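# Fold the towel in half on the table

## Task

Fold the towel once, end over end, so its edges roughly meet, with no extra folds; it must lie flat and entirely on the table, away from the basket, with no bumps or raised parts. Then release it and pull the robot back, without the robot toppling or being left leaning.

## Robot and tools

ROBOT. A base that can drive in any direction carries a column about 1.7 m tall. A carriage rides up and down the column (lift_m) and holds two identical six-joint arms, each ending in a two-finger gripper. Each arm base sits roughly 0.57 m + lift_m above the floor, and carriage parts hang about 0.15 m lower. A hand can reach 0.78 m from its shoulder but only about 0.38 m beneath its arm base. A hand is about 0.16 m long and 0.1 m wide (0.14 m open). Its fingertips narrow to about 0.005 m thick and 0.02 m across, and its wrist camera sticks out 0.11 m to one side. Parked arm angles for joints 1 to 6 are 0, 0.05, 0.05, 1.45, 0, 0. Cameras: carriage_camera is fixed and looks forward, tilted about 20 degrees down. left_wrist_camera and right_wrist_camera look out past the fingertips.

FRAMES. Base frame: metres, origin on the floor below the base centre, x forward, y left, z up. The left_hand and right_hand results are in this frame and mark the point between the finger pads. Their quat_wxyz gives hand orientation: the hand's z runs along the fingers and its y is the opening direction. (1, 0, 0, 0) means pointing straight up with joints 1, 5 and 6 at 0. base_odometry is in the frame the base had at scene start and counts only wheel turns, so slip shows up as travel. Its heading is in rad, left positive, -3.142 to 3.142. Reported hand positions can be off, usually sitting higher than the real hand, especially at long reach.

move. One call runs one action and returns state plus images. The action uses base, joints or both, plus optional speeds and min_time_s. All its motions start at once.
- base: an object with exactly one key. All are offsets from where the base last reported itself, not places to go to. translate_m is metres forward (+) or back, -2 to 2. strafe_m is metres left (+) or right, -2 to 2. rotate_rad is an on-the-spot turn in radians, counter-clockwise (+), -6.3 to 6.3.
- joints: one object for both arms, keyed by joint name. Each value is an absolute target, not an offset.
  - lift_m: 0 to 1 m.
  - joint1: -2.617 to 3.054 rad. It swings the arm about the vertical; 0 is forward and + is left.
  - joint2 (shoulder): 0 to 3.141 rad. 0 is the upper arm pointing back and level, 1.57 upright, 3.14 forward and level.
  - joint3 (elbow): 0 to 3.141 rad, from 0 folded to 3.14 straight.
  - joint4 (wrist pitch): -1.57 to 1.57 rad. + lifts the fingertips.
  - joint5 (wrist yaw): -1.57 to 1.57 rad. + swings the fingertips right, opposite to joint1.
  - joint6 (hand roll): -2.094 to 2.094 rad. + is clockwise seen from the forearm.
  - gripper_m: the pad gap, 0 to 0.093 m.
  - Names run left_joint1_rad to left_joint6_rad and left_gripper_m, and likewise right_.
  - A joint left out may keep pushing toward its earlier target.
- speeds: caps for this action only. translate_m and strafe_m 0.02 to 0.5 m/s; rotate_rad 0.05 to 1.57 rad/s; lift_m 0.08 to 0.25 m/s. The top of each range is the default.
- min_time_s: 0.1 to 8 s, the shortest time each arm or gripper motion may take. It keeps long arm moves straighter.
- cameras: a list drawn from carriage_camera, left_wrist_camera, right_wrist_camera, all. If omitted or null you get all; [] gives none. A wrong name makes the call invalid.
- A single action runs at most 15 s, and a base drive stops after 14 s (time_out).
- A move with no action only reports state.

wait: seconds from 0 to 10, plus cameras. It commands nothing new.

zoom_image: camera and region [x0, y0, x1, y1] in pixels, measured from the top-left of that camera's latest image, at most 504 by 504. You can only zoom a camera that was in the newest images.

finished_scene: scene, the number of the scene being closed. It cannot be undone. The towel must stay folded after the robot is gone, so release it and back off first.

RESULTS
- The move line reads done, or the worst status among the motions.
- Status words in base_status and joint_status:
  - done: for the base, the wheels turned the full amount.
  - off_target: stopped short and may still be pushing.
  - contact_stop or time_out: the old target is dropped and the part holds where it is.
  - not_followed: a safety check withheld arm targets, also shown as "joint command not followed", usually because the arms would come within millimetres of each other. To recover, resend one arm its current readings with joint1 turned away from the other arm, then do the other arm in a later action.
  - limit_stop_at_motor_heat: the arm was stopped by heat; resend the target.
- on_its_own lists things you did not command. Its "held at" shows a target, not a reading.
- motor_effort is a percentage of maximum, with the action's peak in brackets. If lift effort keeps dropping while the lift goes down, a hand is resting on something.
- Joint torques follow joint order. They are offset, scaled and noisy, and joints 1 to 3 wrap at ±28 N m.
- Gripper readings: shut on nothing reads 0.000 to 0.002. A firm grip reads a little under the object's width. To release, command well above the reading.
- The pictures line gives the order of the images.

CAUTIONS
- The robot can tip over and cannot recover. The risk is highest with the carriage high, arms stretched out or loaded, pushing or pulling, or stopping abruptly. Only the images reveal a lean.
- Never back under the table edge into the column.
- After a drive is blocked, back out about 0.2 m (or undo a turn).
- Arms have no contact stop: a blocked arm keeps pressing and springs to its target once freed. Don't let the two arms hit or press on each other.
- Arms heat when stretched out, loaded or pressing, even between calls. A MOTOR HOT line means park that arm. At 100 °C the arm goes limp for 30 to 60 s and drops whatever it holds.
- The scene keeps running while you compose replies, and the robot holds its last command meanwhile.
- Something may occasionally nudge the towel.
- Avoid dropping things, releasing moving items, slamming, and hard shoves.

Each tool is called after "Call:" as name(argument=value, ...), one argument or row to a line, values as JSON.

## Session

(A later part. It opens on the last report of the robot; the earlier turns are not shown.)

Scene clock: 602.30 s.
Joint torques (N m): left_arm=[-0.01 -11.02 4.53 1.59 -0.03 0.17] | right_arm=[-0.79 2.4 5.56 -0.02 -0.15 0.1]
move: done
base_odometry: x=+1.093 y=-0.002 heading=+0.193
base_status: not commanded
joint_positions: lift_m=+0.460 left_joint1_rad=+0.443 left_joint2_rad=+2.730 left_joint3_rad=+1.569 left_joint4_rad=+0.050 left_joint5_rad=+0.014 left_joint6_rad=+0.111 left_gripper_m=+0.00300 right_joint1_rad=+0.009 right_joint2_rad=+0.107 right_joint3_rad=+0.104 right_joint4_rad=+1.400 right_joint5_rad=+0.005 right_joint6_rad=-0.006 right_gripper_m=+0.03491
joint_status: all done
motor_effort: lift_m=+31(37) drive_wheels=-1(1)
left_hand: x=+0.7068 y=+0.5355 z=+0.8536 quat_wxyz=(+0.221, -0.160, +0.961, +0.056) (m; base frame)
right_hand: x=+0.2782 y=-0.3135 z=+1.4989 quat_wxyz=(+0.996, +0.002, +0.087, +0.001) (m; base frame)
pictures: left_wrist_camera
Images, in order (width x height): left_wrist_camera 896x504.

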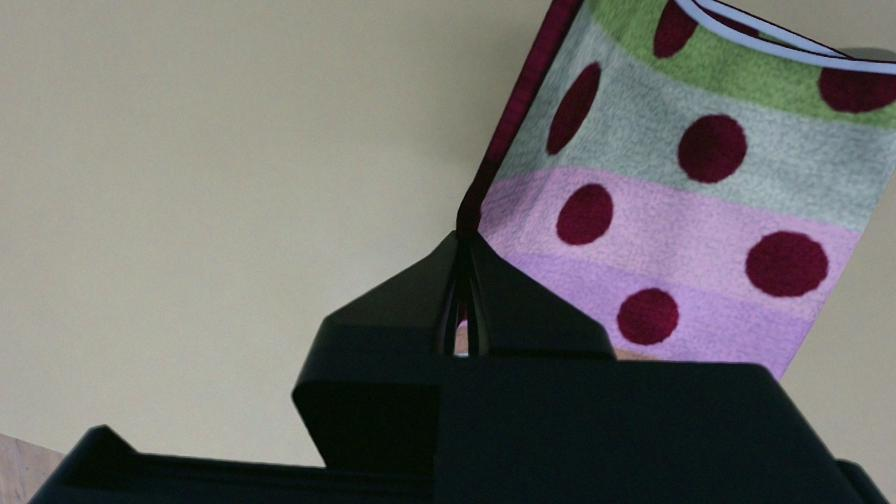

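Call:
move(
  joints={"lift_m":0.57},
  speeds={"lift_m":0.1},
  cameras=["left_wrist_camera","carriage_camera"],
)

Call:
move(
  joints={"left_joint1_rad":-0.04,"left_joint2_rad":2.83,"left_joint3_rad":1.66,"left_joint4_rad":0.12,"left_joint5_rad":0,"left_joint6_rad":-0.2},
  min_time_s=4,
  cameras=["left_wrist_camera","carriage_camera"],
)

Scene clock: 617.57 s.
Joint torques (N m): left_arm=[0.01 -11.44 4.57 1.6 -0.03 0.11] | right_arm=[-0.8 2.47 5.44 -0.05 -0.17 0.11]
move: done
base_odometry: x=+1.093 y=-0.002 heading=+0.193
base_status: not commanded
joint_positions: lift_m=+0.570 left_joint1_rad=+0.443 left_joint2_rad=+2.738 left_joint3_rad=+1.569 left_joint4_rad=+0.043 left_joint5_rad=+0.013 left_joint6_rad=+0.111 left_gripper_m=+0.00300 right_joint1_rad=+0.009 right_joint2_rad=+0.107 right_joint3_rad=+0.104 right_joint4_rad=+1.400 right_joint5_rad=+0.005 right_joint6_rad=-0.006 right_gripper_m=+0.03491
joint_status: all done
motor_effort: lift_m=+30(38) drive_wheels=+0(1)
left_hand: x=+0.7033 y=+0.5340 z=+0.9593 quat_wxyz=(+0.214, -0.160, +0.962, +0.054) (m; base frame)
right_hand: x=+0.2782 y=-0.3135 z=+1.6090 quat_wxyz=(+0.996, +0.002, +0.087, +0.001) (m; base frame)
pictures: carriage_camera, left_wrist_camera
Images, in order (width x height): carriage_camera 896x504, left_wrist_camera 896x504.

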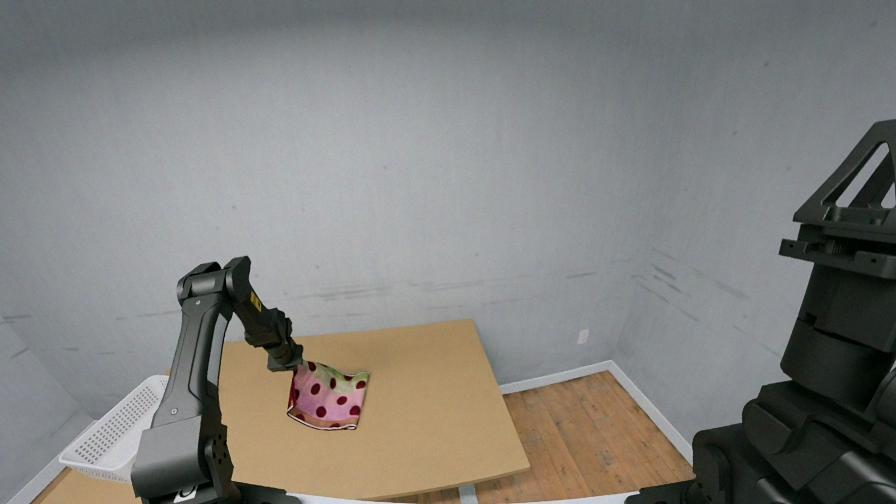

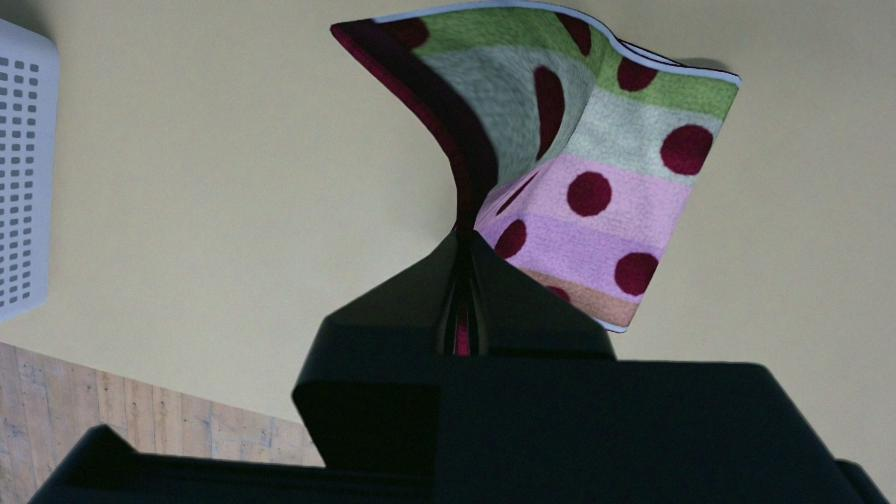

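Scene clock: 621.87 s.
Joint torques (N m): left_arm=[-0.81 -11.03 7.45 1.98 0 -0.04] | right_arm=[-0.72 2.54 5.55 -0.07 -0.16 0.13]
move: done
base_odometry: x=+1.093 y=-0.002 heading=+0.193
base_status: not commanded
joint_positions: lift_m=+0.570 left_joint1_rad=-0.032 left_joint2_rad=+2.796 left_joint3_rad=+1.636 left_joint4_rad=+0.108 left_joint5_rad=+0.011 left_joint6_rad=-0.190 left_gripper_m=+0.00300 right_joint1_rad=+0.009 right_joint2_rad=+0.107 right_joint3_rad=+0.104 right_joint4_rad=+1.400 right_joint5_rad=+0.005 right_joint6_rad=-0.006 right_gripper_m=+0.03491
joint_status: all done
motor_effort: lift_m=+30(32) drive_wheels=-1(1)
left_hand: x=+0.7755 y=+0.2941 z=+0.9545 quat_wxyz=(+0.254, -0.075, +0.964, -0.033) (m; base frame)
right_hand: x=+0.2782 y=-0.3135 z=+1.6090 quat_wxyz=(+0.996, +0.002, +0.087, +0.001) (m; base frame)
pictures: carriage_camera, left_wrist_camera
Images, in order (width x height): carriage_camera 896x504, left_wrist_camera 896x504.

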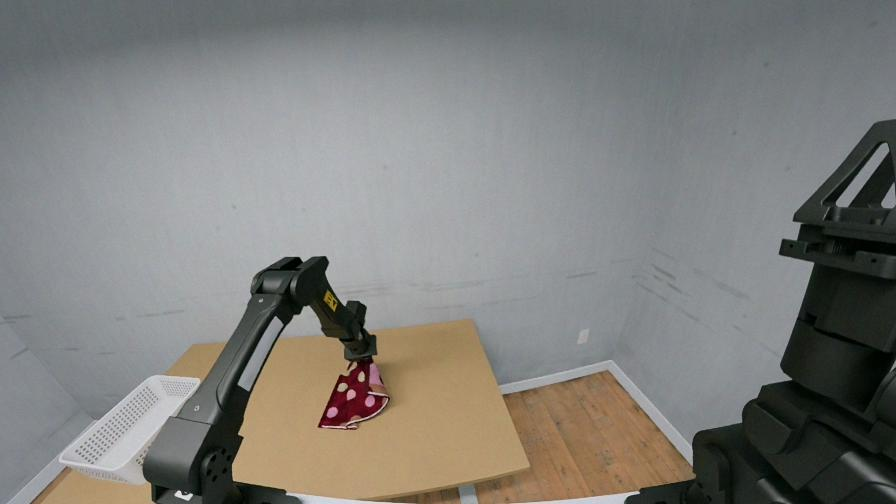

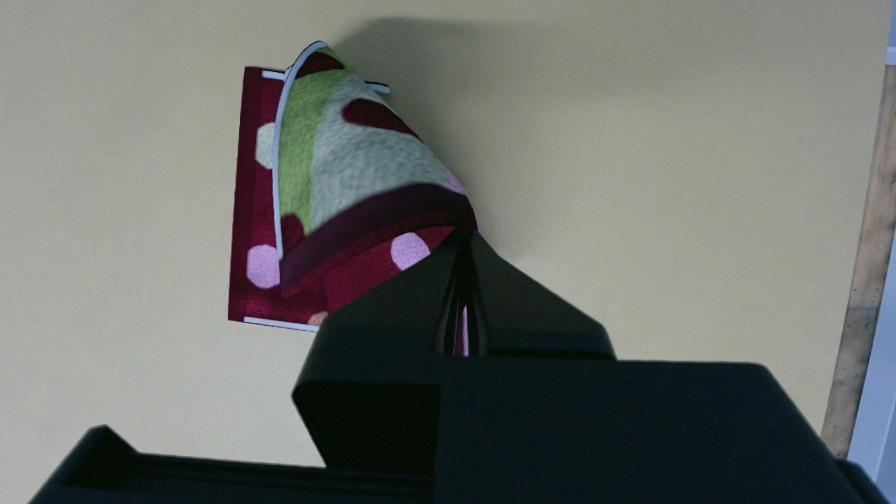

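Call:
move(
  joints={"left_joint1_rad":0.2,"left_joint2_rad":2.74,"left_joint3_rad":1.48,"left_joint4_rad":0.1,"left_joint6_rad":0.09,"lift_m":0.5},
  min_time_s=4,
  cameras=["left_wrist_camera"],
)

Call:
move(
  joints={"left_joint1_rad":0.32,"left_joint2_rad":2.755,"left_joint3_rad":1.52,"left_joint4_rad":0.085,"left_joint6_rad":0.21,"lift_m":0.44},
  min_time_s=3,
  cameras=["left_wrist_camera","carriage_camera"],
)

Scene clock: 637.20 s.
Joint torques (N m): left_arm=[0.66 -16.44 3.34 1.33 -0.01 0.13] | right_arm=[-0.84 2.45 5.41 -0.04 -0.12 0.12]
move: done
base_odometry: x=+1.093 y=-0.002 heading=+0.193
base_status: not commanded
joint_positions: lift_m=+0.500 left_joint1_rad=+0.191 left_joint2_rad=+2.790 left_joint3_rad=+1.493 left_joint4_rad=+0.117 left_joint5_rad=+0.011 left_joint6_rad=+0.080 left_gripper_m=+0.00300 right_joint1_rad=+0.009 right_joint2_rad=+0.107 right_joint3_rad=+0.104 right_joint4_rad=+1.400 right_joint5_rad=+0.005 right_joint6_rad=-0.006 right_gripper_m=+0.03491
joint_status: all done
motor_effort: lift_m=+30(31) drive_wheels=-1(2)
left_hand: x=+0.7097 y=+0.4037 z=+0.8533 quat_wxyz=(+0.193, -0.054, +0.980, +0.021) (m; base frame)
right_hand: x=+0.2782 y=-0.3135 z=+1.5390 quat_wxyz=(+0.996, +0.002, +0.087, +0.001) (m; base frame)
pictures: left_wrist_camera
Images, in order (width x height): left_wrist_camera 896x504.

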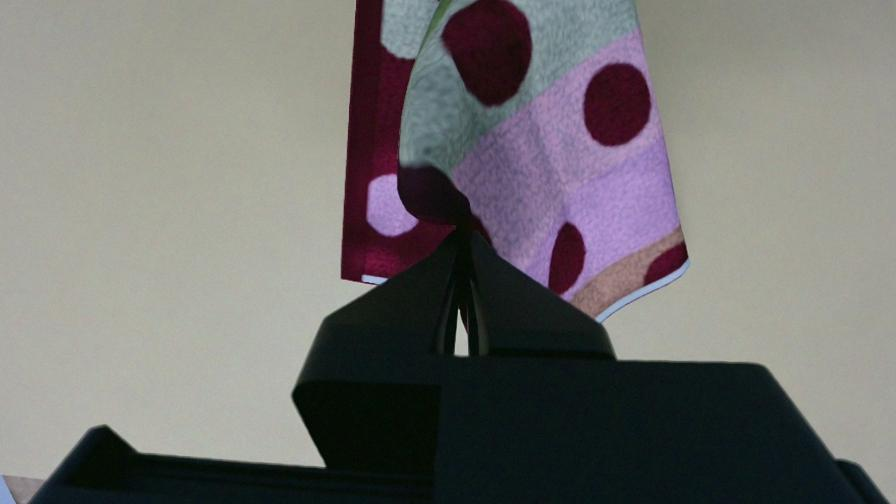

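Scene clock: 640.50 s.
Joint torques (N m): left_arm=[0.76 -13.55 6.57 1.41 0.03 0.19] | right_arm=[-0.8 2.43 5.56 -0.05 -0.14 0.1]
move: done
base_odometry: x=+1.093 y=-0.002 heading=+0.193
base_status: not commanded
joint_positions: lift_m=+0.440 left_joint1_rad=+0.311 left_joint2_rad=+2.765 left_joint3_rad=+1.499 left_joint4_rad=+0.101 left_joint5_rad=+0.011 left_joint6_rad=+0.199 left_gripper_m=+0.00300 right_joint1_rad=+0.009 right_joint2_rad=+0.107 right_joint3_rad=+0.104 right_joint4_rad=+1.401 right_joint5_rad=+0.005 right_joint6_rad=-0.006 right_gripper_m=+0.03491
joint_status: all done
motor_effort: lift_m=+30(31) drive_wheels=-1(1)
left_hand: x=+0.7033 y=+0.4623 z=+0.8051 quat_wxyz=(+0.197, -0.053, +0.978, +0.046) (m; base frame)
right_hand: x=+0.2781 y=-0.3135 z=+1.4791 quat_wxyz=(+0.996, +0.002, +0.087, +0.001) (m; base frame)
pictures: carriage_camera, left_wrist_camera
Images, in order (width x height): carriage_camera 896x504, left_wrist_camera 896x504.

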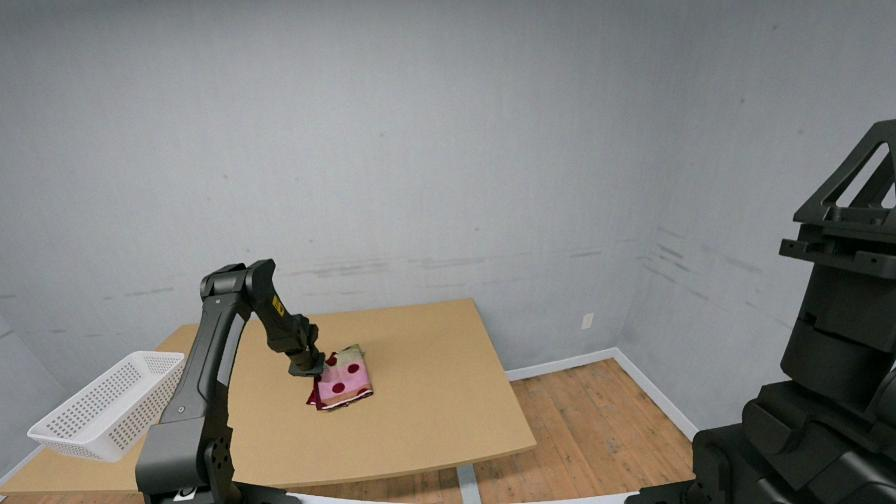

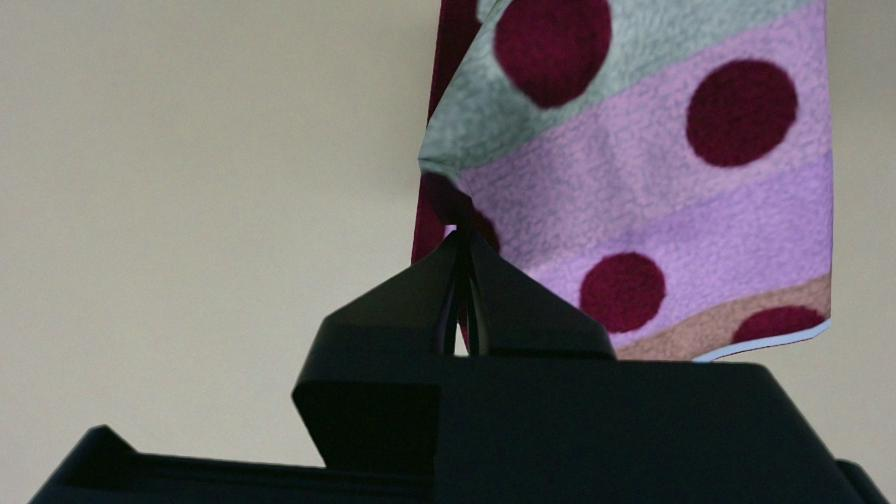

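Call:
move(
  joints={"lift_m":0.5},
  cameras=[],
)

Call:
move(
  joints={"left_joint1_rad":0.3,"left_joint2_rad":2.82,"left_joint3_rad":1.74,"left_joint4_rad":-0.06,"left_joint6_rad":0.22},
  min_time_s=2.5,
  cameras=["left_wrist_camera"],
)

Call:
move(
  joints={"lift_m":0.43},
  cameras=["left_wrist_camera"],
)

Scene clock: 648.30 s.
Joint torques (N m): left_arm=[0.66 -13.64 5.97 1.49 0.02 0.14] | right_arm=[-0.73 2.59 5.46 -0.02 -0.17 0.09]
move: done
MOTOR HOT: joint 2 (shoulder) of the left arm reports 77 °C; the controller stops that arm at 100 °C. To cool a motor, set the load down, stop pushing, or move to a pose that needs little force.
base_odometry: x=+1.093 y=-0.002 heading=+0.193
base_status: not commanded
joint_positions: lift_m=+0.500 left_joint1_rad=+0.311 left_joint2_rad=+2.765 left_joint3_rad=+1.508 left_joint4_rad=+0.091 left_joint5_rad=+0.011 left_joint6_rad=+0.200 left_gripper_m=+0.00300 right_joint1_rad=+0.009 right_joint2_rad=+0.107 right_joint3_rad=+0.104 right_joint4_rad=+1.401 right_joint5_rad=+0.005 right_joint6_rad=-0.006 right_gripper_m=+0.03491
joint_status: all done
motor_effort: lift_m=+31(39) drive_wheels=+0(1)
left_hand: x=+0.7047 y=+0.4628 z=+0.8659 quat_wxyz=(+0.196, -0.053, +0.978, +0.046) (m; base frame)
right_hand: x=+0.2781 y=-0.3135 z=+1.5390 quat_wxyz=(+0.996, +0.002, +0.087, +0.001) (m; base frame)
pictures: none
No camera images: "cameras" was empty.

Scene clock: 651.10 s.
Joint torques (N m): left_arm=[-1.06 -11.19 7.98 1.52 0.04 0.15] | right_arm=[-0.76 2.5 5.56 -0.04 -0.16 0.11]
move: done
MOTOR HOT: still on. Joint 2 (shoulder) of the left arm reports 78 °C.
base_odometry: x=+1.093 y=-0.002 heading=+0.193
base_status: not commanded
joint_positions: lift_m=+0.500 left_joint1_rad=+0.311 left_joint2_rad=+2.786 left_joint3_rad=+1.716 left_joint4_rad=-0.045 left_joint5_rad=+0.011 left_joint6_rad=+0.210 left_gripper_m=+0.00300 right_joint1_rad=+0.009 right_joint2_rad=+0.107 right_joint3_rad=+0.104 right_joint4_rad=+1.401 right_joint5_rad=+0.005 right_joint6_rad=-0.006 right_gripper_m=+0.03491
joint_status: all done
motor_effort: lift_m=+31(32) drive_wheels=+0(1)
left_hand: x=+0.7532 y=+0.4783 z=+0.8945 quat_wxyz=(+0.220, -0.048, +0.973, +0.053) (m; base frame)
right_hand: x=+0.2781 y=-0.3135 z=+1.5390 quat_wxyz=(+0.996, +0.002, +0.087, +0.001) (m; base frame)
pictures: left_wrist_camera
Images, in order (width x height): left_wrist_camera 896x504.

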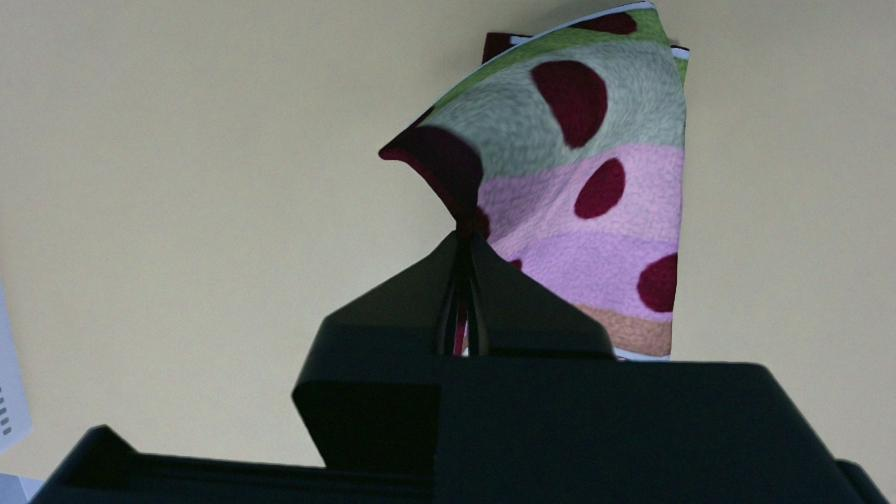

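Scene clock: 651.93 s.
Joint torques (N m): left_arm=[-0.84 -12.4 6.94 1.58 0 0.12] | right_arm=[-0.72 2.45 5.53 -0.04 -0.15 0.11]
move: done
MOTOR HOT: still on. Joint 2 (shoulder) of the left arm reports 78 °C.
base_odometry: x=+1.093 y=-0.002 heading=+0.193
base_status: not commanded
joint_positions: lift_m=+0.430 left_joint1_rad=+0.309 left_joint2_rad=+2.804 left_joint3_rad=+1.726 left_joint4_rad=-0.056 left_joint5_rad=+0.010 left_joint6_rad=+0.210 left_gripper_m=+0.00300 right_joint1_rad=+0.009 right_joint2_rad=+0.107 right_joint3_rad=+0.104 right_joint4_rad=+1.401 right_joint5_rad=+0.005 right_joint6_rad=-0.006 right_gripper_m=+0.03491
joint_status: all done
motor_effort: lift_m=+31(31) drive_wheels=+0(1)
left_hand: x=+0.7499 y=+0.4761 z=+0.8170 quat_wxyz=(+0.211, -0.047, +0.975, +0.051) (m; base frame)
right_hand: x=+0.2781 y=-0.3135 z=+1.4691 quat_wxyz=(+0.996, +0.002, +0.087, +0.001) (m; base frame)
pictures: left_wrist_camera
Images, in order (width x height): left_wrist_camera 896x504.

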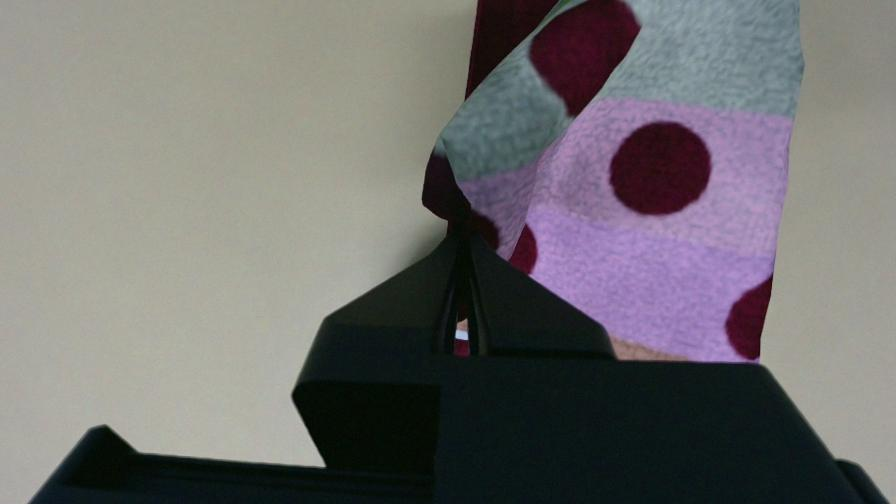

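Call:
move(
  joints={"lift_m":0.54},
  cameras=[],
)

Call:
move(
  joints={"left_joint1_rad":0.25,"left_joint2_rad":2.78,"left_joint3_rad":1.63,"left_joint4_rad":0.01,"left_joint6_rad":0.18},
  min_time_s=2,
  cameras=[],
)

Call:
move(
  joints={"lift_m":0.43,"left_joint1_rad":0.272},
  speeds={"lift_m":0.1},
  cameras=["left_wrist_camera"],
)

Scene clock: 658.30 s.
Joint torques (N m): left_arm=[-0.8 -12.56 6.86 1.56 0.02 0.13] | right_arm=[-0.8 2.45 5.41 -0.06 -0.15 0.1]
move: done
MOTOR HOT: still on. Joint 2 (shoulder) of the left arm reports 79 °C.
base_odometry: x=+1.093 y=-0.002 heading=+0.193
base_status: not commanded
joint_positions: lift_m=+0.540 left_joint1_rad=+0.309 left_joint2_rad=+2.805 left_joint3_rad=+1.728 left_joint4_rad=-0.055 left_joint5_rad=+0.010 left_joint6_rad=+0.211 left_gripper_m=+0.00300 right_joint1_rad=+0.009 right_joint2_rad=+0.107 right_joint3_rad=+0.104 right_joint4_rad=+1.401 right_joint5_rad=+0.005 right_joint6_rad=-0.006 right_gripper_m=+0.03491
joint_status: all done
motor_effort: lift_m=+32(38) drive_wheels=+0(1)
left_hand: x=+0.7504 y=+0.4762 z=+0.9268 quat_wxyz=(+0.212, -0.047, +0.975, +0.051) (m; base frame)
right_hand: x=+0.2781 y=-0.3135 z=+1.5790 quat_wxyz=(+0.996, +0.002, +0.087, +0.001) (m; base frame)
pictures: none
No camera images: "cameras" was empty.

Scene clock: 660.60 s.
Joint torques (N m): left_arm=[-0.68 -15.3 4.04 1.7 0.03 -0.08] | right_arm=[-0.83 2.41 5.53 -0.05 -0.15 0.1]
move: done
MOTOR HOT: still on. Joint 2 (shoulder) of the left arm reports 80 °C.
base_odometry: x=+1.093 y=-0.002 heading=+0.193
base_status: not commanded
joint_positions: lift_m=+0.540 left_joint1_rad=+0.258 left_joint2_rad=+2.805 left_joint3_rad=+1.643 left_joint4_rad=-0.001 left_joint5_rad=+0.010 left_joint6_rad=+0.190 left_gripper_m=+0.00300 right_joint1_rad=+0.009 right_joint2_rad=+0.107 right_joint3_rad=+0.104 right_joint4_rad=+1.401 right_joint5_rad=+0.005 right_joint6_rad=-0.006 right_gripper_m=+0.03491
joint_status: all done
motor_effort: lift_m=+31(32) drive_wheels=+0(1)
left_hand: x=+0.7353 y=+0.4440 z=+0.9100 quat_wxyz=(+0.199, -0.032, +0.979, +0.040) (m; base frame)
right_hand: x=+0.2781 y=-0.3135 z=+1.5790 quat_wxyz=(+0.996, +0.002, +0.087, +0.001) (m; base frame)
pictures: none
No camera images: "cameras" was empty.

Scene clock: 662.10 s.
Joint torques (N m): left_arm=[0.68 -15.25 4.55 1.6 0.01 -0.06] | right_arm=[-0.7 2.45 5.48 -0.04 -0.12 0.12]
move: done
MOTOR HOT: still on. Joint 2 (shoulder) of the left arm reports 81 °C.
base_odometry: x=+1.093 y=-0.002 heading=+0.193
base_status: not commanded
joint_positions: lift_m=+0.430 left_joint1_rad=+0.265 left_joint2_rad=+2.804 left_joint3_rad=+1.638 left_joint4_rad=+0.008 left_joint5_rad=+0.010 left_joint6_rad=+0.190 left_gripper_m=+0.00300 right_joint1_rad=+0.009 right_joint2_rad=+0.107 right_joint3_rad=+0.104 right_joint4_rad=+1.401 right_joint5_rad=+0.005 right_joint6_rad=-0.006 right_gripper_m=+0.03491
joint_status: all done
motor_effort: lift_m=+30(30) drive_wheels=+0(1)
left_hand: x=+0.7349 y=+0.4473 z=+0.8003 quat_wxyz=(+0.201, -0.036, +0.978, +0.041) (m; base frame)
right_hand: x=+0.2781 y=-0.3135 z=+1.4691 quat_wxyz=(+0.996, +0.002, +0.087, +0.001) (m; base frame)
pictures: left_wrist_camera
Images, in order (width x height): left_wrist_camera 896x504.

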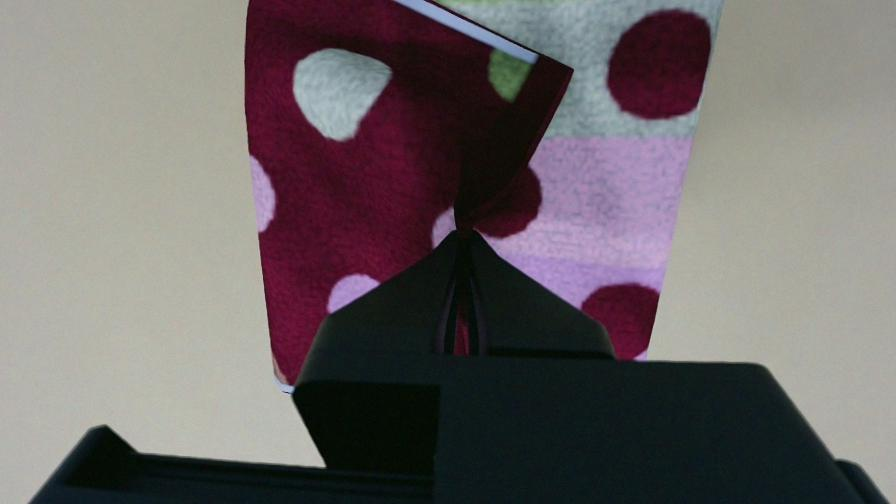

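Call:
move(
  joints={"lift_m":0.57,"left_joint1_rad":-0.04,"left_joint2_rad":2.83,"left_joint3_rad":1.66,"left_joint4_rad":0.12,"left_joint6_rad":-0.14},
  min_time_s=3,
  cameras=[],
)

Call:
move(
  joints={"left_joint1_rad":0.2,"left_joint2_rad":2.76,"left_joint3_rad":1.57,"left_joint4_rad":0.06,"left_joint6_rad":0.1,"lift_m":0.5},
  min_time_s=3.5,
  cameras=["left_wrist_camera"],
)

Call:
move(
  joints={"left_joint1_rad":0.305,"left_joint2_rad":2.78,"left_joint3_rad":1.61,"left_joint4_rad":0.02,"left_joint6_rad":0.205,"lift_m":0.43},
  min_time_s=2.5,
  cameras=["left_wrist_camera"],
)

Scene clock: 671.30 s.
Joint torques (N m): left_arm=[-0.84 -11.59 7.46 1.95 -0.01 -0.09] | right_arm=[-0.88 2.47 5.53 -0.06 -0.13 0.1]
move: done
MOTOR HOT: still on. Joint 2 (shoulder) of the left arm reports 86 °C.
base_odometry: x=+1.093 y=-0.002 heading=+0.193
base_status: not commanded
joint_positions: lift_m=+0.570 left_joint1_rad=-0.031 left_joint2_rad=+2.804 left_joint3_rad=+1.637 left_joint4_rad=+0.108 left_joint5_rad=+0.010 left_joint6_rad=-0.130 left_gripper_m=+0.00300 right_joint1_rad=+0.009 right_joint2_rad=+0.107 right_joint3_rad=+0.104 right_joint4_rad=+1.401 right_joint5_rad=+0.005 right_joint6_rad=-0.006 right_gripper_m=+0.03491
joint_status: all done
motor_effort: lift_m=+32(38) drive_wheels=+0(1)
left_hand: x=+0.7737 y=+0.2945 z=+0.9508 quat_wxyz=(+0.252, -0.046, +0.966, -0.025) (m; base frame)
right_hand: x=+0.2781 y=-0.3135 z=+1.6089 quat_wxyz=(+0.996, +0.002, +0.087, +0.001) (m; base frame)
pictures: none
No camera images: "cameras" was empty.

Scene clock: 675.10 s.
Joint torques (N m): left_arm=[0.68 -16.92 3.75 1.44 0.02 0.16] | right_arm=[-0.76 2.44 5.49 -0.05 -0.16 0.1]
move: done
MOTOR HOT: still on. Joint 2 (shoulder) of the left arm reports 87 °C.
base_odometry: x=+1.093 y=-0.002 heading=+0.193
base_status: not commanded
joint_positions: lift_m=+0.500 left_joint1_rad=+0.190 left_joint2_rad=+2.811 left_joint3_rad=+1.584 left_joint4_rad=+0.079 left_joint5_rad=+0.010 left_joint6_rad=+0.089 left_gripper_m=+0.00300 right_joint1_rad=+0.009 right_joint2_rad=+0.107 right_joint3_rad=+0.104 right_joint4_rad=+1.401 right_joint5_rad=+0.005 right_joint6_rad=-0.006 right_gripper_m=+0.03491
joint_status: all done
motor_effort: lift_m=+30(31) drive_wheels=-1(1)
left_hand: x=+0.7338 y=+0.4079 z=+0.8607 quat_wxyz=(+0.209, -0.048, +0.976, +0.024) (m; base frame)
right_hand: x=+0.2781 y=-0.3135 z=+1.5391 quat_wxyz=(+0.996, +0.002, +0.087, +0.001) (m; base frame)
pictures: left_wrist_camera
Images, in order (width x height): left_wrist_camera 896x504.

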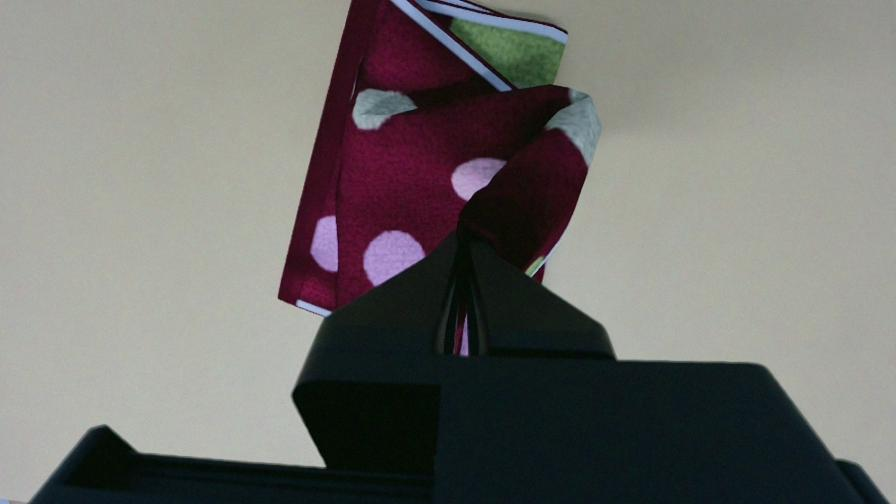

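Scene clock: 677.90 s.
Joint torques (N m): left_arm=[0.64 -13.49 7.09 1.37 0.06 0.13] | right_arm=[-0.73 2.41 5.52 -0.04 -0.14 0.1]
move: done
MOTOR HOT: still on. Joint 2 (shoulder) of the left arm reports 86 °C.
base_odometry: x=+1.093 y=-0.002 heading=+0.193
base_status: not commanded
joint_positions: lift_m=+0.430 left_joint1_rad=+0.295 left_joint2_rad=+2.784 left_joint3_rad=+1.588 left_joint4_rad=+0.037 left_joint5_rad=+0.010 left_joint6_rad=+0.195 left_gripper_m=+0.00299 right_joint1_rad=+0.009 right_joint2_rad=+0.107 right_joint3_rad=+0.104 right_joint4_rad=+1.401 right_joint5_rad=+0.005 right_joint6_rad=-0.006 right_gripper_m=+0.03491
joint_status: all done
motor_effort: lift_m=+30(30) drive_wheels=+0(1)
left_hand: x=+0.7227 y=+0.4603 z=+0.8006 quat_wxyz=(+0.200, -0.048, +0.978, +0.045) (m; base frame)
right_hand: x=+0.2781 y=-0.3135 z=+1.4691 quat_wxyz=(+0.996, +0.002, +0.087, +0.001) (m; base frame)
pictures: left_wrist_camera
Images, in order (width x height): left_wrist_camera 896x504.

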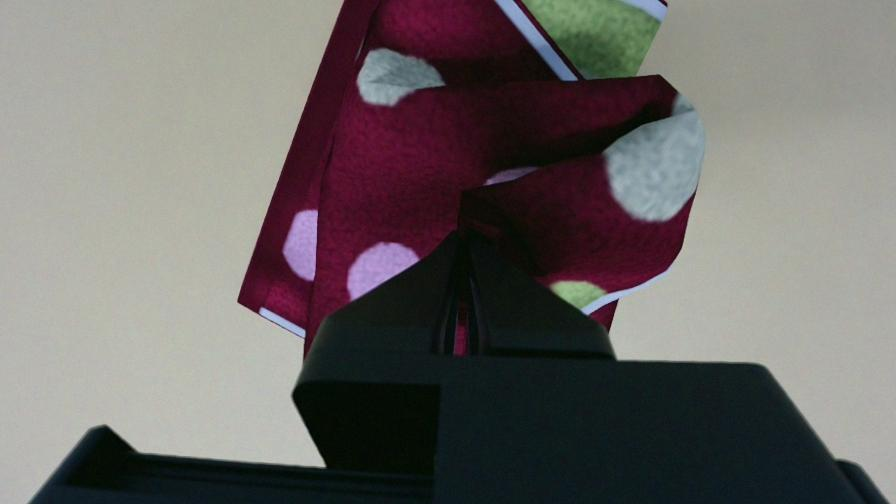

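Call:
move(
  joints={"lift_m":0.57,"left_joint1_rad":-0.04,"left_joint2_rad":2.83,"left_joint3_rad":1.66,"left_joint4_rad":0.12,"left_joint6_rad":-0.14},
  min_time_s=2,
  cameras=[],
)

Call:
move(
  joints={"lift_m":0.51,"left_joint1_rad":-0.308,"left_joint2_rad":2.94,"left_joint3_rad":1.806,"left_joint4_rad":0.2,"left_joint6_rad":-0.45},
  min_time_s=2.5,
  cameras=["left_wrist_camera"],
)

Scene clock: 690.07 s.
Joint torques (N m): left_arm=[-0.55 -11 7.66 1.94 0.02 -0.09] | right_arm=[-0.8 2.44 5.5 -0.05 -0.14 0.12]
move: done
MOTOR HOT: still on. Joint 2 (shoulder) of the left arm reports 81 °C.
base_odometry: x=+1.093 y=-0.002 heading=+0.193
base_status: not commanded
joint_positions: lift_m=+0.570 left_joint1_rad=-0.033 left_joint2_rad=+2.797 left_joint3_rad=+1.633 left_joint4_rad=+0.108 left_joint5_rad=+0.009 left_joint6_rad=-0.129 left_gripper_m=+0.00299 right_joint1_rad=+0.009 right_joint2_rad=+0.107 right_joint3_rad=+0.104 right_joint4_rad=+1.401 right_joint5_rad=+0.005 right_joint6_rad=-0.006 right_gripper_m=+0.03491
joint_status: all done
motor_effort: lift_m=+31(37) drive_wheels=+0(1)
left_hand: x=+0.7744 y=+0.2935 z=+0.9535 quat_wxyz=(+0.254, -0.045, +0.966, -0.025) (m; base frame)
right_hand: x=+0.2781 y=-0.3135 z=+1.6089 quat_wxyz=(+0.996, +0.002, +0.087, +0.001) (m; base frame)
pictures: none
No camera images: "cameras" was empty.

Scene clock: 692.87 s.
Joint torques (N m): left_arm=[-0.72 -11.63 8.06 2.17 0 -0.07] | right_arm=[-0.73 2.43 5.59 -0.05 -0.15 0.11]
move: done
MOTOR HOT: still on. Joint 2 (shoulder) of the left arm reports 81 °C.
base_odometry: x=+1.093 y=-0.002 heading=+0.193
base_status: not commanded
joint_positions: lift_m=+0.510 left_joint1_rad=-0.300 left_joint2_rad=+2.905 left_joint3_rad=+1.781 left_joint4_rad=+0.189 left_joint5_rad=+0.009 left_joint6_rad=-0.440 left_gripper_m=+0.00299 right_joint1_rad=+0.009 right_joint2_rad=+0.107 right_joint3_rad=+0.104 right_joint4_rad=+1.401 right_joint5_rad=+0.005 right_joint6_rad=-0.006 right_gripper_m=+0.03491
joint_status: all done
motor_effort: lift_m=+30(31) drive_wheels=-1(1)
left_hand: x=+0.7891 y=+0.1392 z=+0.8887 quat_wxyz=(+0.290, -0.065, +0.948, -0.117) (m; base frame)
right_hand: x=+0.2781 y=-0.3135 z=+1.5491 quat_wxyz=(+0.996, +0.002, +0.087, +0.001) (m; base frame)
pictures: left_wrist_camera
Images, in order (width x height): left_wrist_camera 896x504.

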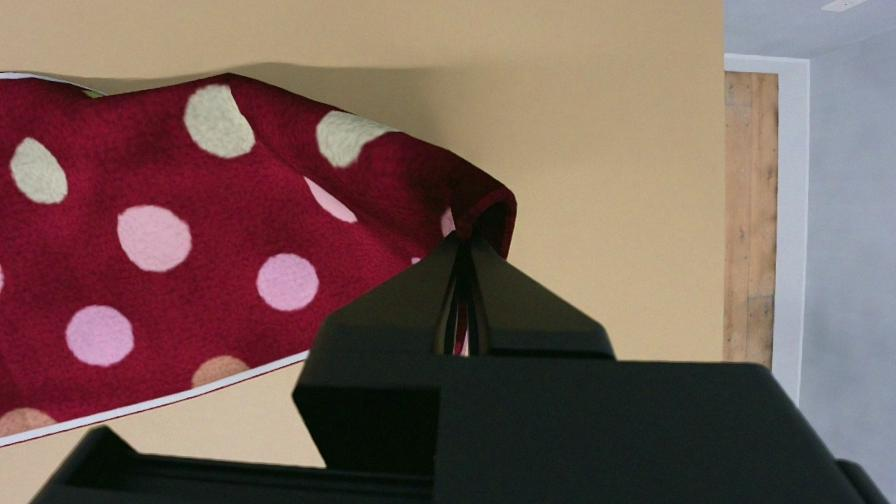

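Call:
move(
  joints={"lift_m":0.57,"left_joint1_rad":-0.04,"left_joint2_rad":2.83,"left_joint3_rad":1.66,"left_joint4_rad":0.12,"left_joint6_rad":-0.14},
  min_time_s=2.5,
  cameras=["left_wrist_camera"],
)

Call:
move(
  joints={"left_joint1_rad":0.2,"left_joint2_rad":2.76,"left_joint3_rad":1.6,"left_joint4_rad":0.06,"left_joint6_rad":0.1,"lift_m":0.52},
  min_time_s=3,
  cameras=["left_wrist_camera"],
)

Call:
move(
  joints={"left_joint1_rad":0.315,"left_joint2_rad":2.78,"left_joint3_rad":1.61,"left_joint4_rad":0.02,"left_joint6_rad":0.215,"lift_m":0.45},
  min_time_s=2.5,
  cameras=["left_wrist_camera"],
)

Scene clock: 699.87 s.
Joint torques (N m): left_arm=[0.57 -17.48 3.85 1.6 0.02 0.15] | right_arm=[-0.75 2.36 5.52 -0.06 -0.12 0.11]
move: done
MOTOR HOT: still on. Joint 2 (shoulder) of the left arm reports 83 °C.
base_odometry: x=+1.093 y=-0.002 heading=+0.193
base_status: not commanded
joint_positions: lift_m=+0.570 left_joint1_rad=-0.048 left_joint2_rad=+2.884 left_joint3_rad=+1.673 left_joint4_rad=+0.134 left_joint5_rad=+0.009 left_joint6_rad=-0.150 left_gripper_m=+0.00299 right_joint1_rad=+0.009 right_joint2_rad=+0.107 right_joint3_rad=+0.104 right_joint4_rad=+1.401 right_joint5_rad=+0.005 right_joint6_rad=-0.006 right_gripper_m=+0.03491
joint_status: all done
motor_effort: lift_m=+32(37) drive_wheels=+0(1)
left_hand: x=+0.7667 y=+0.2858 z=+0.9221 quat_wxyz=(+0.243, -0.048, +0.968, -0.029) (m; base frame)
right_hand: x=+0.2781 y=-0.3135 z=+1.6089 quat_wxyz=(+0.996, +0.002, +0.087, +0.001) (m; base frame)
pictures: left_wrist_camera
Images, in order (width x height): left_wrist_camera 896x504.

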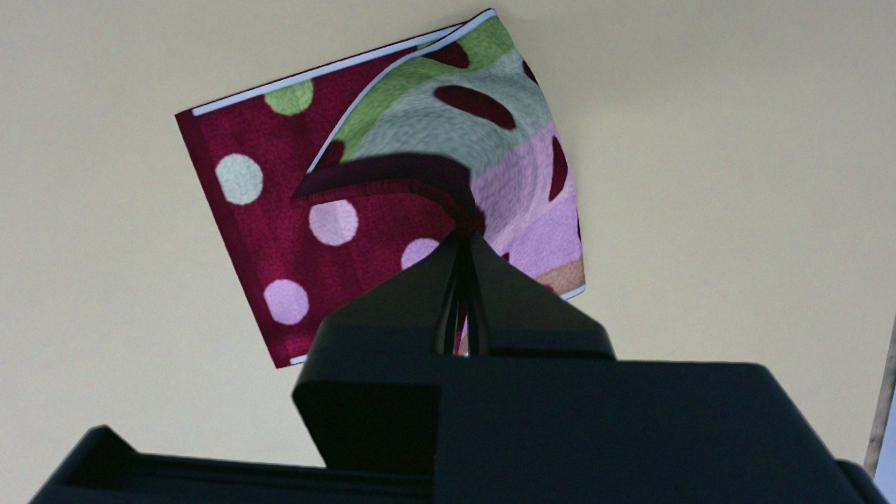

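Scene clock: 703.17 s.
Joint torques (N m): left_arm=[0.66 -17.37 3.81 1.51 0 0.11] | right_arm=[-0.87 2.58 5.56 -0.06 -0.13 0.09]
move: done
MOTOR HOT: still on. Joint 2 (shoulder) of the left arm reports 85 °C.
base_odometry: x=+1.093 y=-0.002 heading=+0.193
base_status: not commanded
joint_positions: lift_m=+0.520 left_joint1_rad=+0.191 left_joint2_rad=+2.813 left_joint3_rad=+1.614 left_joint4_rad=+0.075 left_joint5_rad=+0.009 left_joint6_rad=+0.090 left_gripper_m=+0.00299 right_joint1_rad=+0.009 right_joint2_rad=+0.107 right_joint3_rad=+0.104 right_joint4_rad=+1.401 right_joint5_rad=+0.005 right_joint6_rad=-0.006 right_gripper_m=+0.03491
joint_status: all done
motor_effort: lift_m=+28(30) drive_wheels=+0(1)
left_hand: x=+0.7446 y=+0.4107 z=+0.8864 quat_wxyz=(+0.220, -0.049, +0.974, +0.027) (m; base frame)
right_hand: x=+0.2781 y=-0.3135 z=+1.5591 quat_wxyz=(+0.996, +0.002, +0.087, +0.001) (m; base frame)
pictures: left_wrist_camera
Images, in order (width x height): left_wrist_camera 896x504.

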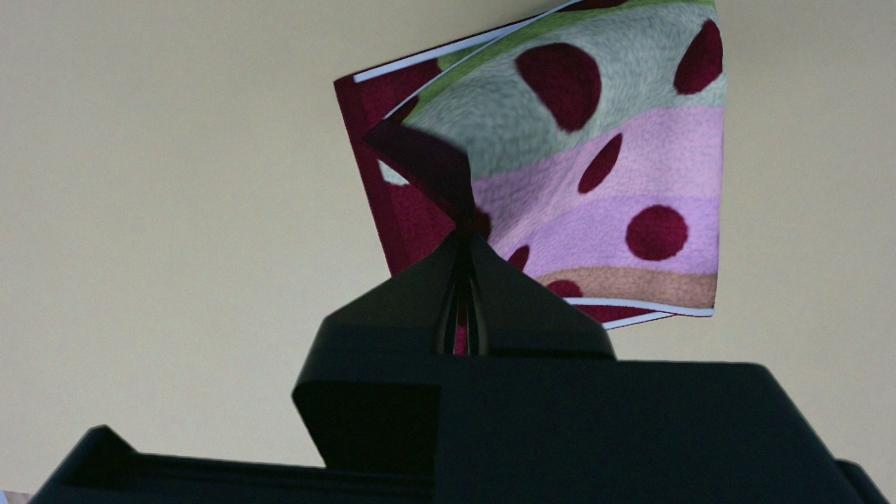

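Scene clock: 705.97 s.
Joint torques (N m): left_arm=[0.73 -13.72 5.27 1.43 0 0.15] | right_arm=[-0.73 2.39 5.63 -0.05 -0.13 0.11]
move: done
MOTOR HOT: still on. Joint 2 (shoulder) of the left arm reports 86 °C.
base_odometry: x=+1.093 y=-0.002 heading=+0.193
base_status: not commanded
joint_positions: lift_m=+0.450 left_joint1_rad=+0.306 left_joint2_rad=+2.786 left_joint3_rad=+1.608 left_joint4_rad=+0.035 left_joint5_rad=+0.009 left_joint6_rad=+0.204 left_gripper_m=+0.00299 right_joint1_rad=+0.009 right_joint2_rad=+0.107 right_joint3_rad=+0.104 right_joint4_rad=+1.401 right_joint5_rad=+0.005 right_joint6_rad=-0.006 right_gripper_m=+0.03491
joint_status: all done
motor_effort: lift_m=+29(31) drive_wheels=+0(1)
left_hand: x=+0.7279 y=+0.4680 z=+0.8243 quat_wxyz=(+0.206, -0.049, +0.976, +0.049) (m; base frame)
right_hand: x=+0.2781 y=-0.3135 z=+1.4891 quat_wxyz=(+0.996, +0.002, +0.087, +0.001) (m; base frame)
pictures: left_wrist_camera
Images, in order (width x height): left_wrist_camera 896x504.

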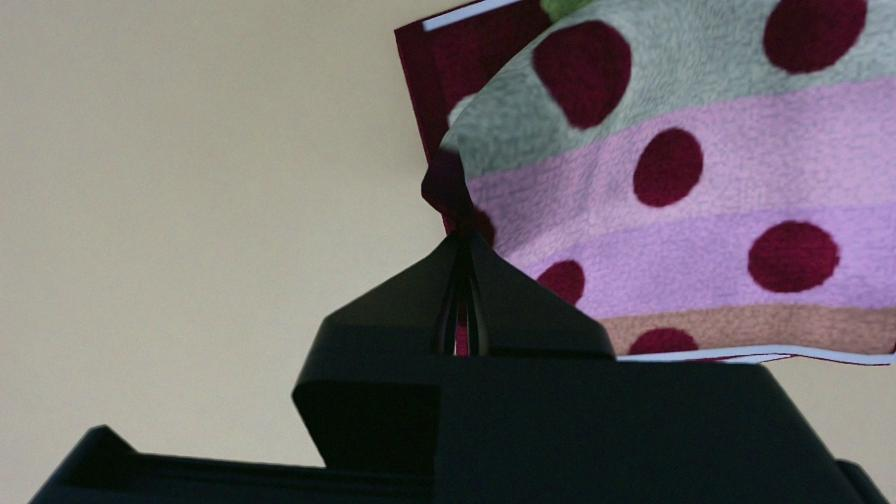

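Call:
move(
  joints={"lift_m":0.40,"left_joint1_rad":0.275,"left_joint6_rad":0.13},
  min_time_s=1.5,
  cameras=["left_wrist_camera"],
)

Scene clock: 710.13 s.
Joint torques (N m): left_arm=[-1.01 -13.79 5.38 1.53 0.03 -0.07] | right_arm=[-0.84 2.41 5.5 -0.05 -0.16 0.11]
move: done
MOTOR HOT: still on. Joint 2 (shoulder) of the left arm reports 86 °C.
base_odometry: x=+1.093 y=-0.002 heading=+0.193
base_status: not commanded
joint_positions: lift_m=+0.400 left_joint1_rad=+0.285 left_joint2_rad=+2.786 left_joint3_rad=+1.608 left_joint4_rad=+0.024 left_joint5_rad=+0.009 left_joint6_rad=+0.140 left_gripper_m=+0.00299 right_joint1_rad=+0.009 right_joint2_rad=+0.107 right_joint3_rad=+0.104 right_joint4_rad=+1.401 right_joint5_rad=+0.005 right_joint6_rad=-0.006 right_gripper_m=+0.03491
joint_status: all done
motor_effort: lift_m=+29(31) drive_wheels=+0(1)
left_hand: x=+0.7289 y=+0.4569 z=+0.7734 quat_wxyz=(+0.203, -0.070, +0.976, +0.039) (m; base frame)
right_hand: x=+0.2781 y=-0.3135 z=+1.4391 quat_wxyz=(+0.996, +0.002, +0.087, +0.001) (m; base frame)
pictures: left_wrist_camera
Images, in order (width x height): left_wrist_camera 896x504.

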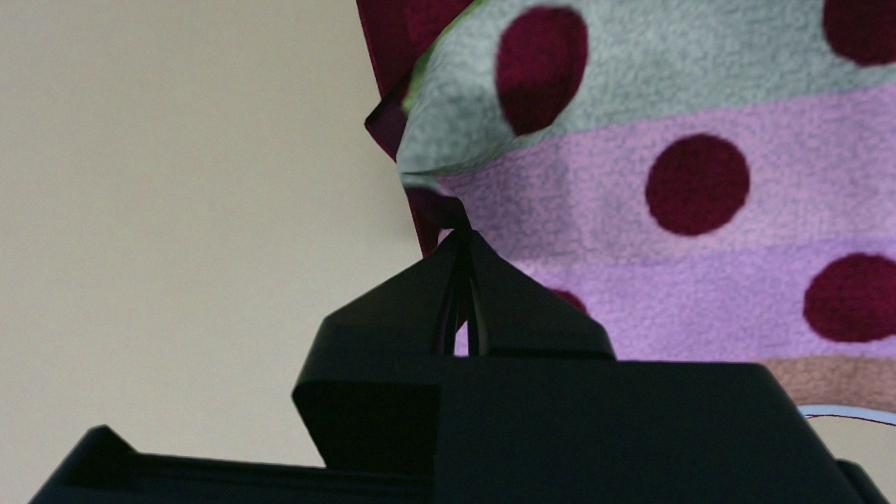

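Call:
move(
  joints={"lift_m":0.37,"left_joint1_rad":0.255,"left_joint6_rad":0.1},
  min_time_s=1,
  cameras=[],
)

Call:
move(
  joints={"left_gripper_m":0.03},
  min_time_s=2,
  cameras=[],
)

Call:
move(
  joints={"lift_m":0.72},
  speeds={"lift_m":0.1},
  cameras=["left_wrist_camera"],
)

Call:
move(
  joints={"left_joint1_rad":0.15,"left_joint2_rad":2.0,"left_joint3_rad":1.0,"left_joint4_rad":0.05,"left_joint6_rad":0},
  cameras=["left_wrist_camera"],
)

Scene clock: 715.10 s.
Joint torques (N m): left_arm=[-1.39 -13.26 5.29 1.37 0.17 -0.11] | right_arm=[-0.8 2.52 5.5 -0.08 -0.16 0.12]
move: done
MOTOR HOT: still on. Joint 2 (shoulder) of the left arm reports 86 °C.
base_odometry: x=+1.093 y=-0.002 heading=+0.193
base_status: not commanded
joint_positions: lift_m=+0.370 left_joint1_rad=+0.271 left_joint2_rad=+2.779 left_joint3_rad=+1.608 left_joint4_rad=+0.046 left_joint5_rad=-0.008 left_joint6_rad=+0.111 left_gripper_m=+0.00299 right_joint1_rad=+0.009 right_joint2_rad=+0.107 right_joint3_rad=+0.104 right_joint4_rad=+1.401 right_joint5_rad=+0.005 right_joint6_rad=-0.006 right_gripper_m=+0.03491
joint_status: all done
motor_effort: lift_m=+27(29) drive_wheels=-1(1)
left_hand: x=+0.7369 y=+0.4544 z=+0.7490 quat_wxyz=(+0.216, -0.079, +0.972, +0.046) (m; base frame)
right_hand: x=+0.2781 y=-0.3135 z=+1.4093 quat_wxyz=(+0.996, +0.002, +0.087, +0.001) (m; base frame)
pictures: none
No camera images: "cameras" was empty.

Scene clock: 717.40 s.
Joint torques (N m): left_arm=[-0.44 -13.35 5.3 1.35 0.15 -0.08] | right_arm=[-0.9 2.44 5.48 -0.03 -0.15 0.1]
move: done
MOTOR HOT: still on. Joint 2 (shoulder) of the left arm reports 85 °C.
base_odometry: x=+1.093 y=-0.002 heading=+0.193
base_status: not commanded
joint_positions: lift_m=+0.370 left_joint1_rad=+0.259 left_joint2_rad=+2.779 left_joint3_rad=+1.608 left_joint4_rad=+0.046 left_joint5_rad=-0.004 left_joint6_rad=+0.111 left_gripper_m=+0.02992 right_joint1_rad=+0.009 right_joint2_rad=+0.107 right_joint3_rad=+0.104 right_joint4_rad=+1.401 right_joint5_rad=+0.005 right_joint6_rad=-0.006 right_gripper_m=+0.03491
joint_status: all done
motor_effort: lift_m=+27(28) drive_wheels=+0(1)
left_hand: x=+0.7386 y=+0.4481 z=+0.7490 quat_wxyz=(+0.217, -0.073, +0.973, +0.043) (m; base frame)
right_hand: x=+0.2781 y=-0.3135 z=+1.4093 quat_wxyz=(+0.996, +0.002, +0.087, +0.001) (m; base frame)
pictures: none
No camera images: "cameras" was empty.

Scene clock: 721.37 s.
Joint torques (N m): left_arm=[-0.43 -13.3 5.37 1.53 0.12 -0.07] | right_arm=[-0.81 2.41 5.57 -0.06 -0.15 0.11]
move: done
MOTOR HOT: still on. Joint 2 (shoulder) of the left arm reports 84 °C.
base_odometry: x=+1.093 y=-0.002 heading=+0.193
base_status: not commanded
joint_positions: lift_m=+0.720 left_joint1_rad=+0.259 left_joint2_rad=+2.779 left_joint3_rad=+1.608 left_joint4_rad=+0.029 left_joint5_rad=-0.004 left_joint6_rad=+0.110 left_gripper_m=+0.02993 right_joint1_rad=+0.009 right_joint2_rad=+0.107 right_joint3_rad=+0.104 right_joint4_rad=+1.401 right_joint5_rad=+0.005 right_joint6_rad=-0.006 right_gripper_m=+0.03491
joint_status: all done
motor_effort: lift_m=+30(37) drive_wheels=-1(2)
left_hand: x=+0.7348 y=+0.4470 z=+1.0969 quat_wxyz=(+0.208, -0.073, +0.974, +0.041) (m; base frame)
right_hand: x=+0.2781 y=-0.3135 z=+1.7590 quat_wxyz=(+0.996, +0.002, +0.087, +0.001) (m; base frame)
pictures: left_wrist_camera
Images, in order (width x height): left_wrist_camera 896x504.

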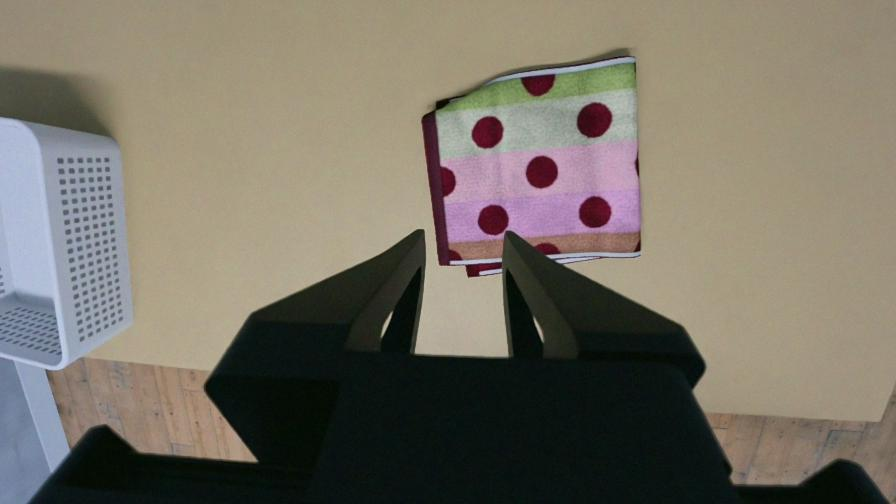

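Scene clock: 722.70 s.
Joint torques (N m): left_arm=[-0.7 -12.52 5 1.9 0.13 -0.13] | right_arm=[-0.84 2.52 5.57 -0.06 -0.15 0.08]
move: done
MOTOR HOT: still on. Joint 2 (shoulder) of the left arm reports 84 °C.
base_odometry: x=+1.093 y=-0.002 heading=+0.193
base_status: not commanded
joint_positions: lift_m=+0.720 left_joint1_rad=+0.159 left_joint2_rad=+2.036 left_joint3_rad=+1.014 left_joint4_rad=+0.058 left_joint5_rad=-0.004 left_joint6_rad=+0.011 left_gripper_m=+0.02993 right_joint1_rad=+0.009 right_joint2_rad=+0.107 right_joint3_rad=+0.104 right_joint4_rad=+1.401 right_joint5_rad=+0.005 right_joint6_rad=-0.006 right_gripper_m=+0.03491
joint_status: all done
motor_effort: lift_m=+30(31) drive_wheels=-1(1)
left_hand: x=+0.6845 y=+0.3860 z=+1.2854 quat_wxyz=(+0.297, -0.071, +0.952, +0.027) (m; base frame)
right_hand: x=+0.2781 y=-0.3135 z=+1.7590 quat_wxyz=(+0.996, +0.002, +0.087, +0.001) (m; base frame)
pictures: left_wrist_camera
Images, in order (width x height): left_wrist_camera 896x504.

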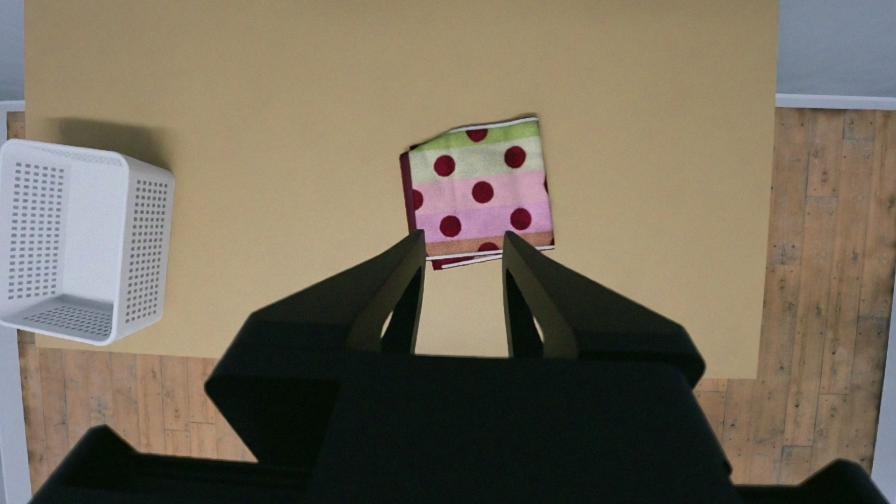

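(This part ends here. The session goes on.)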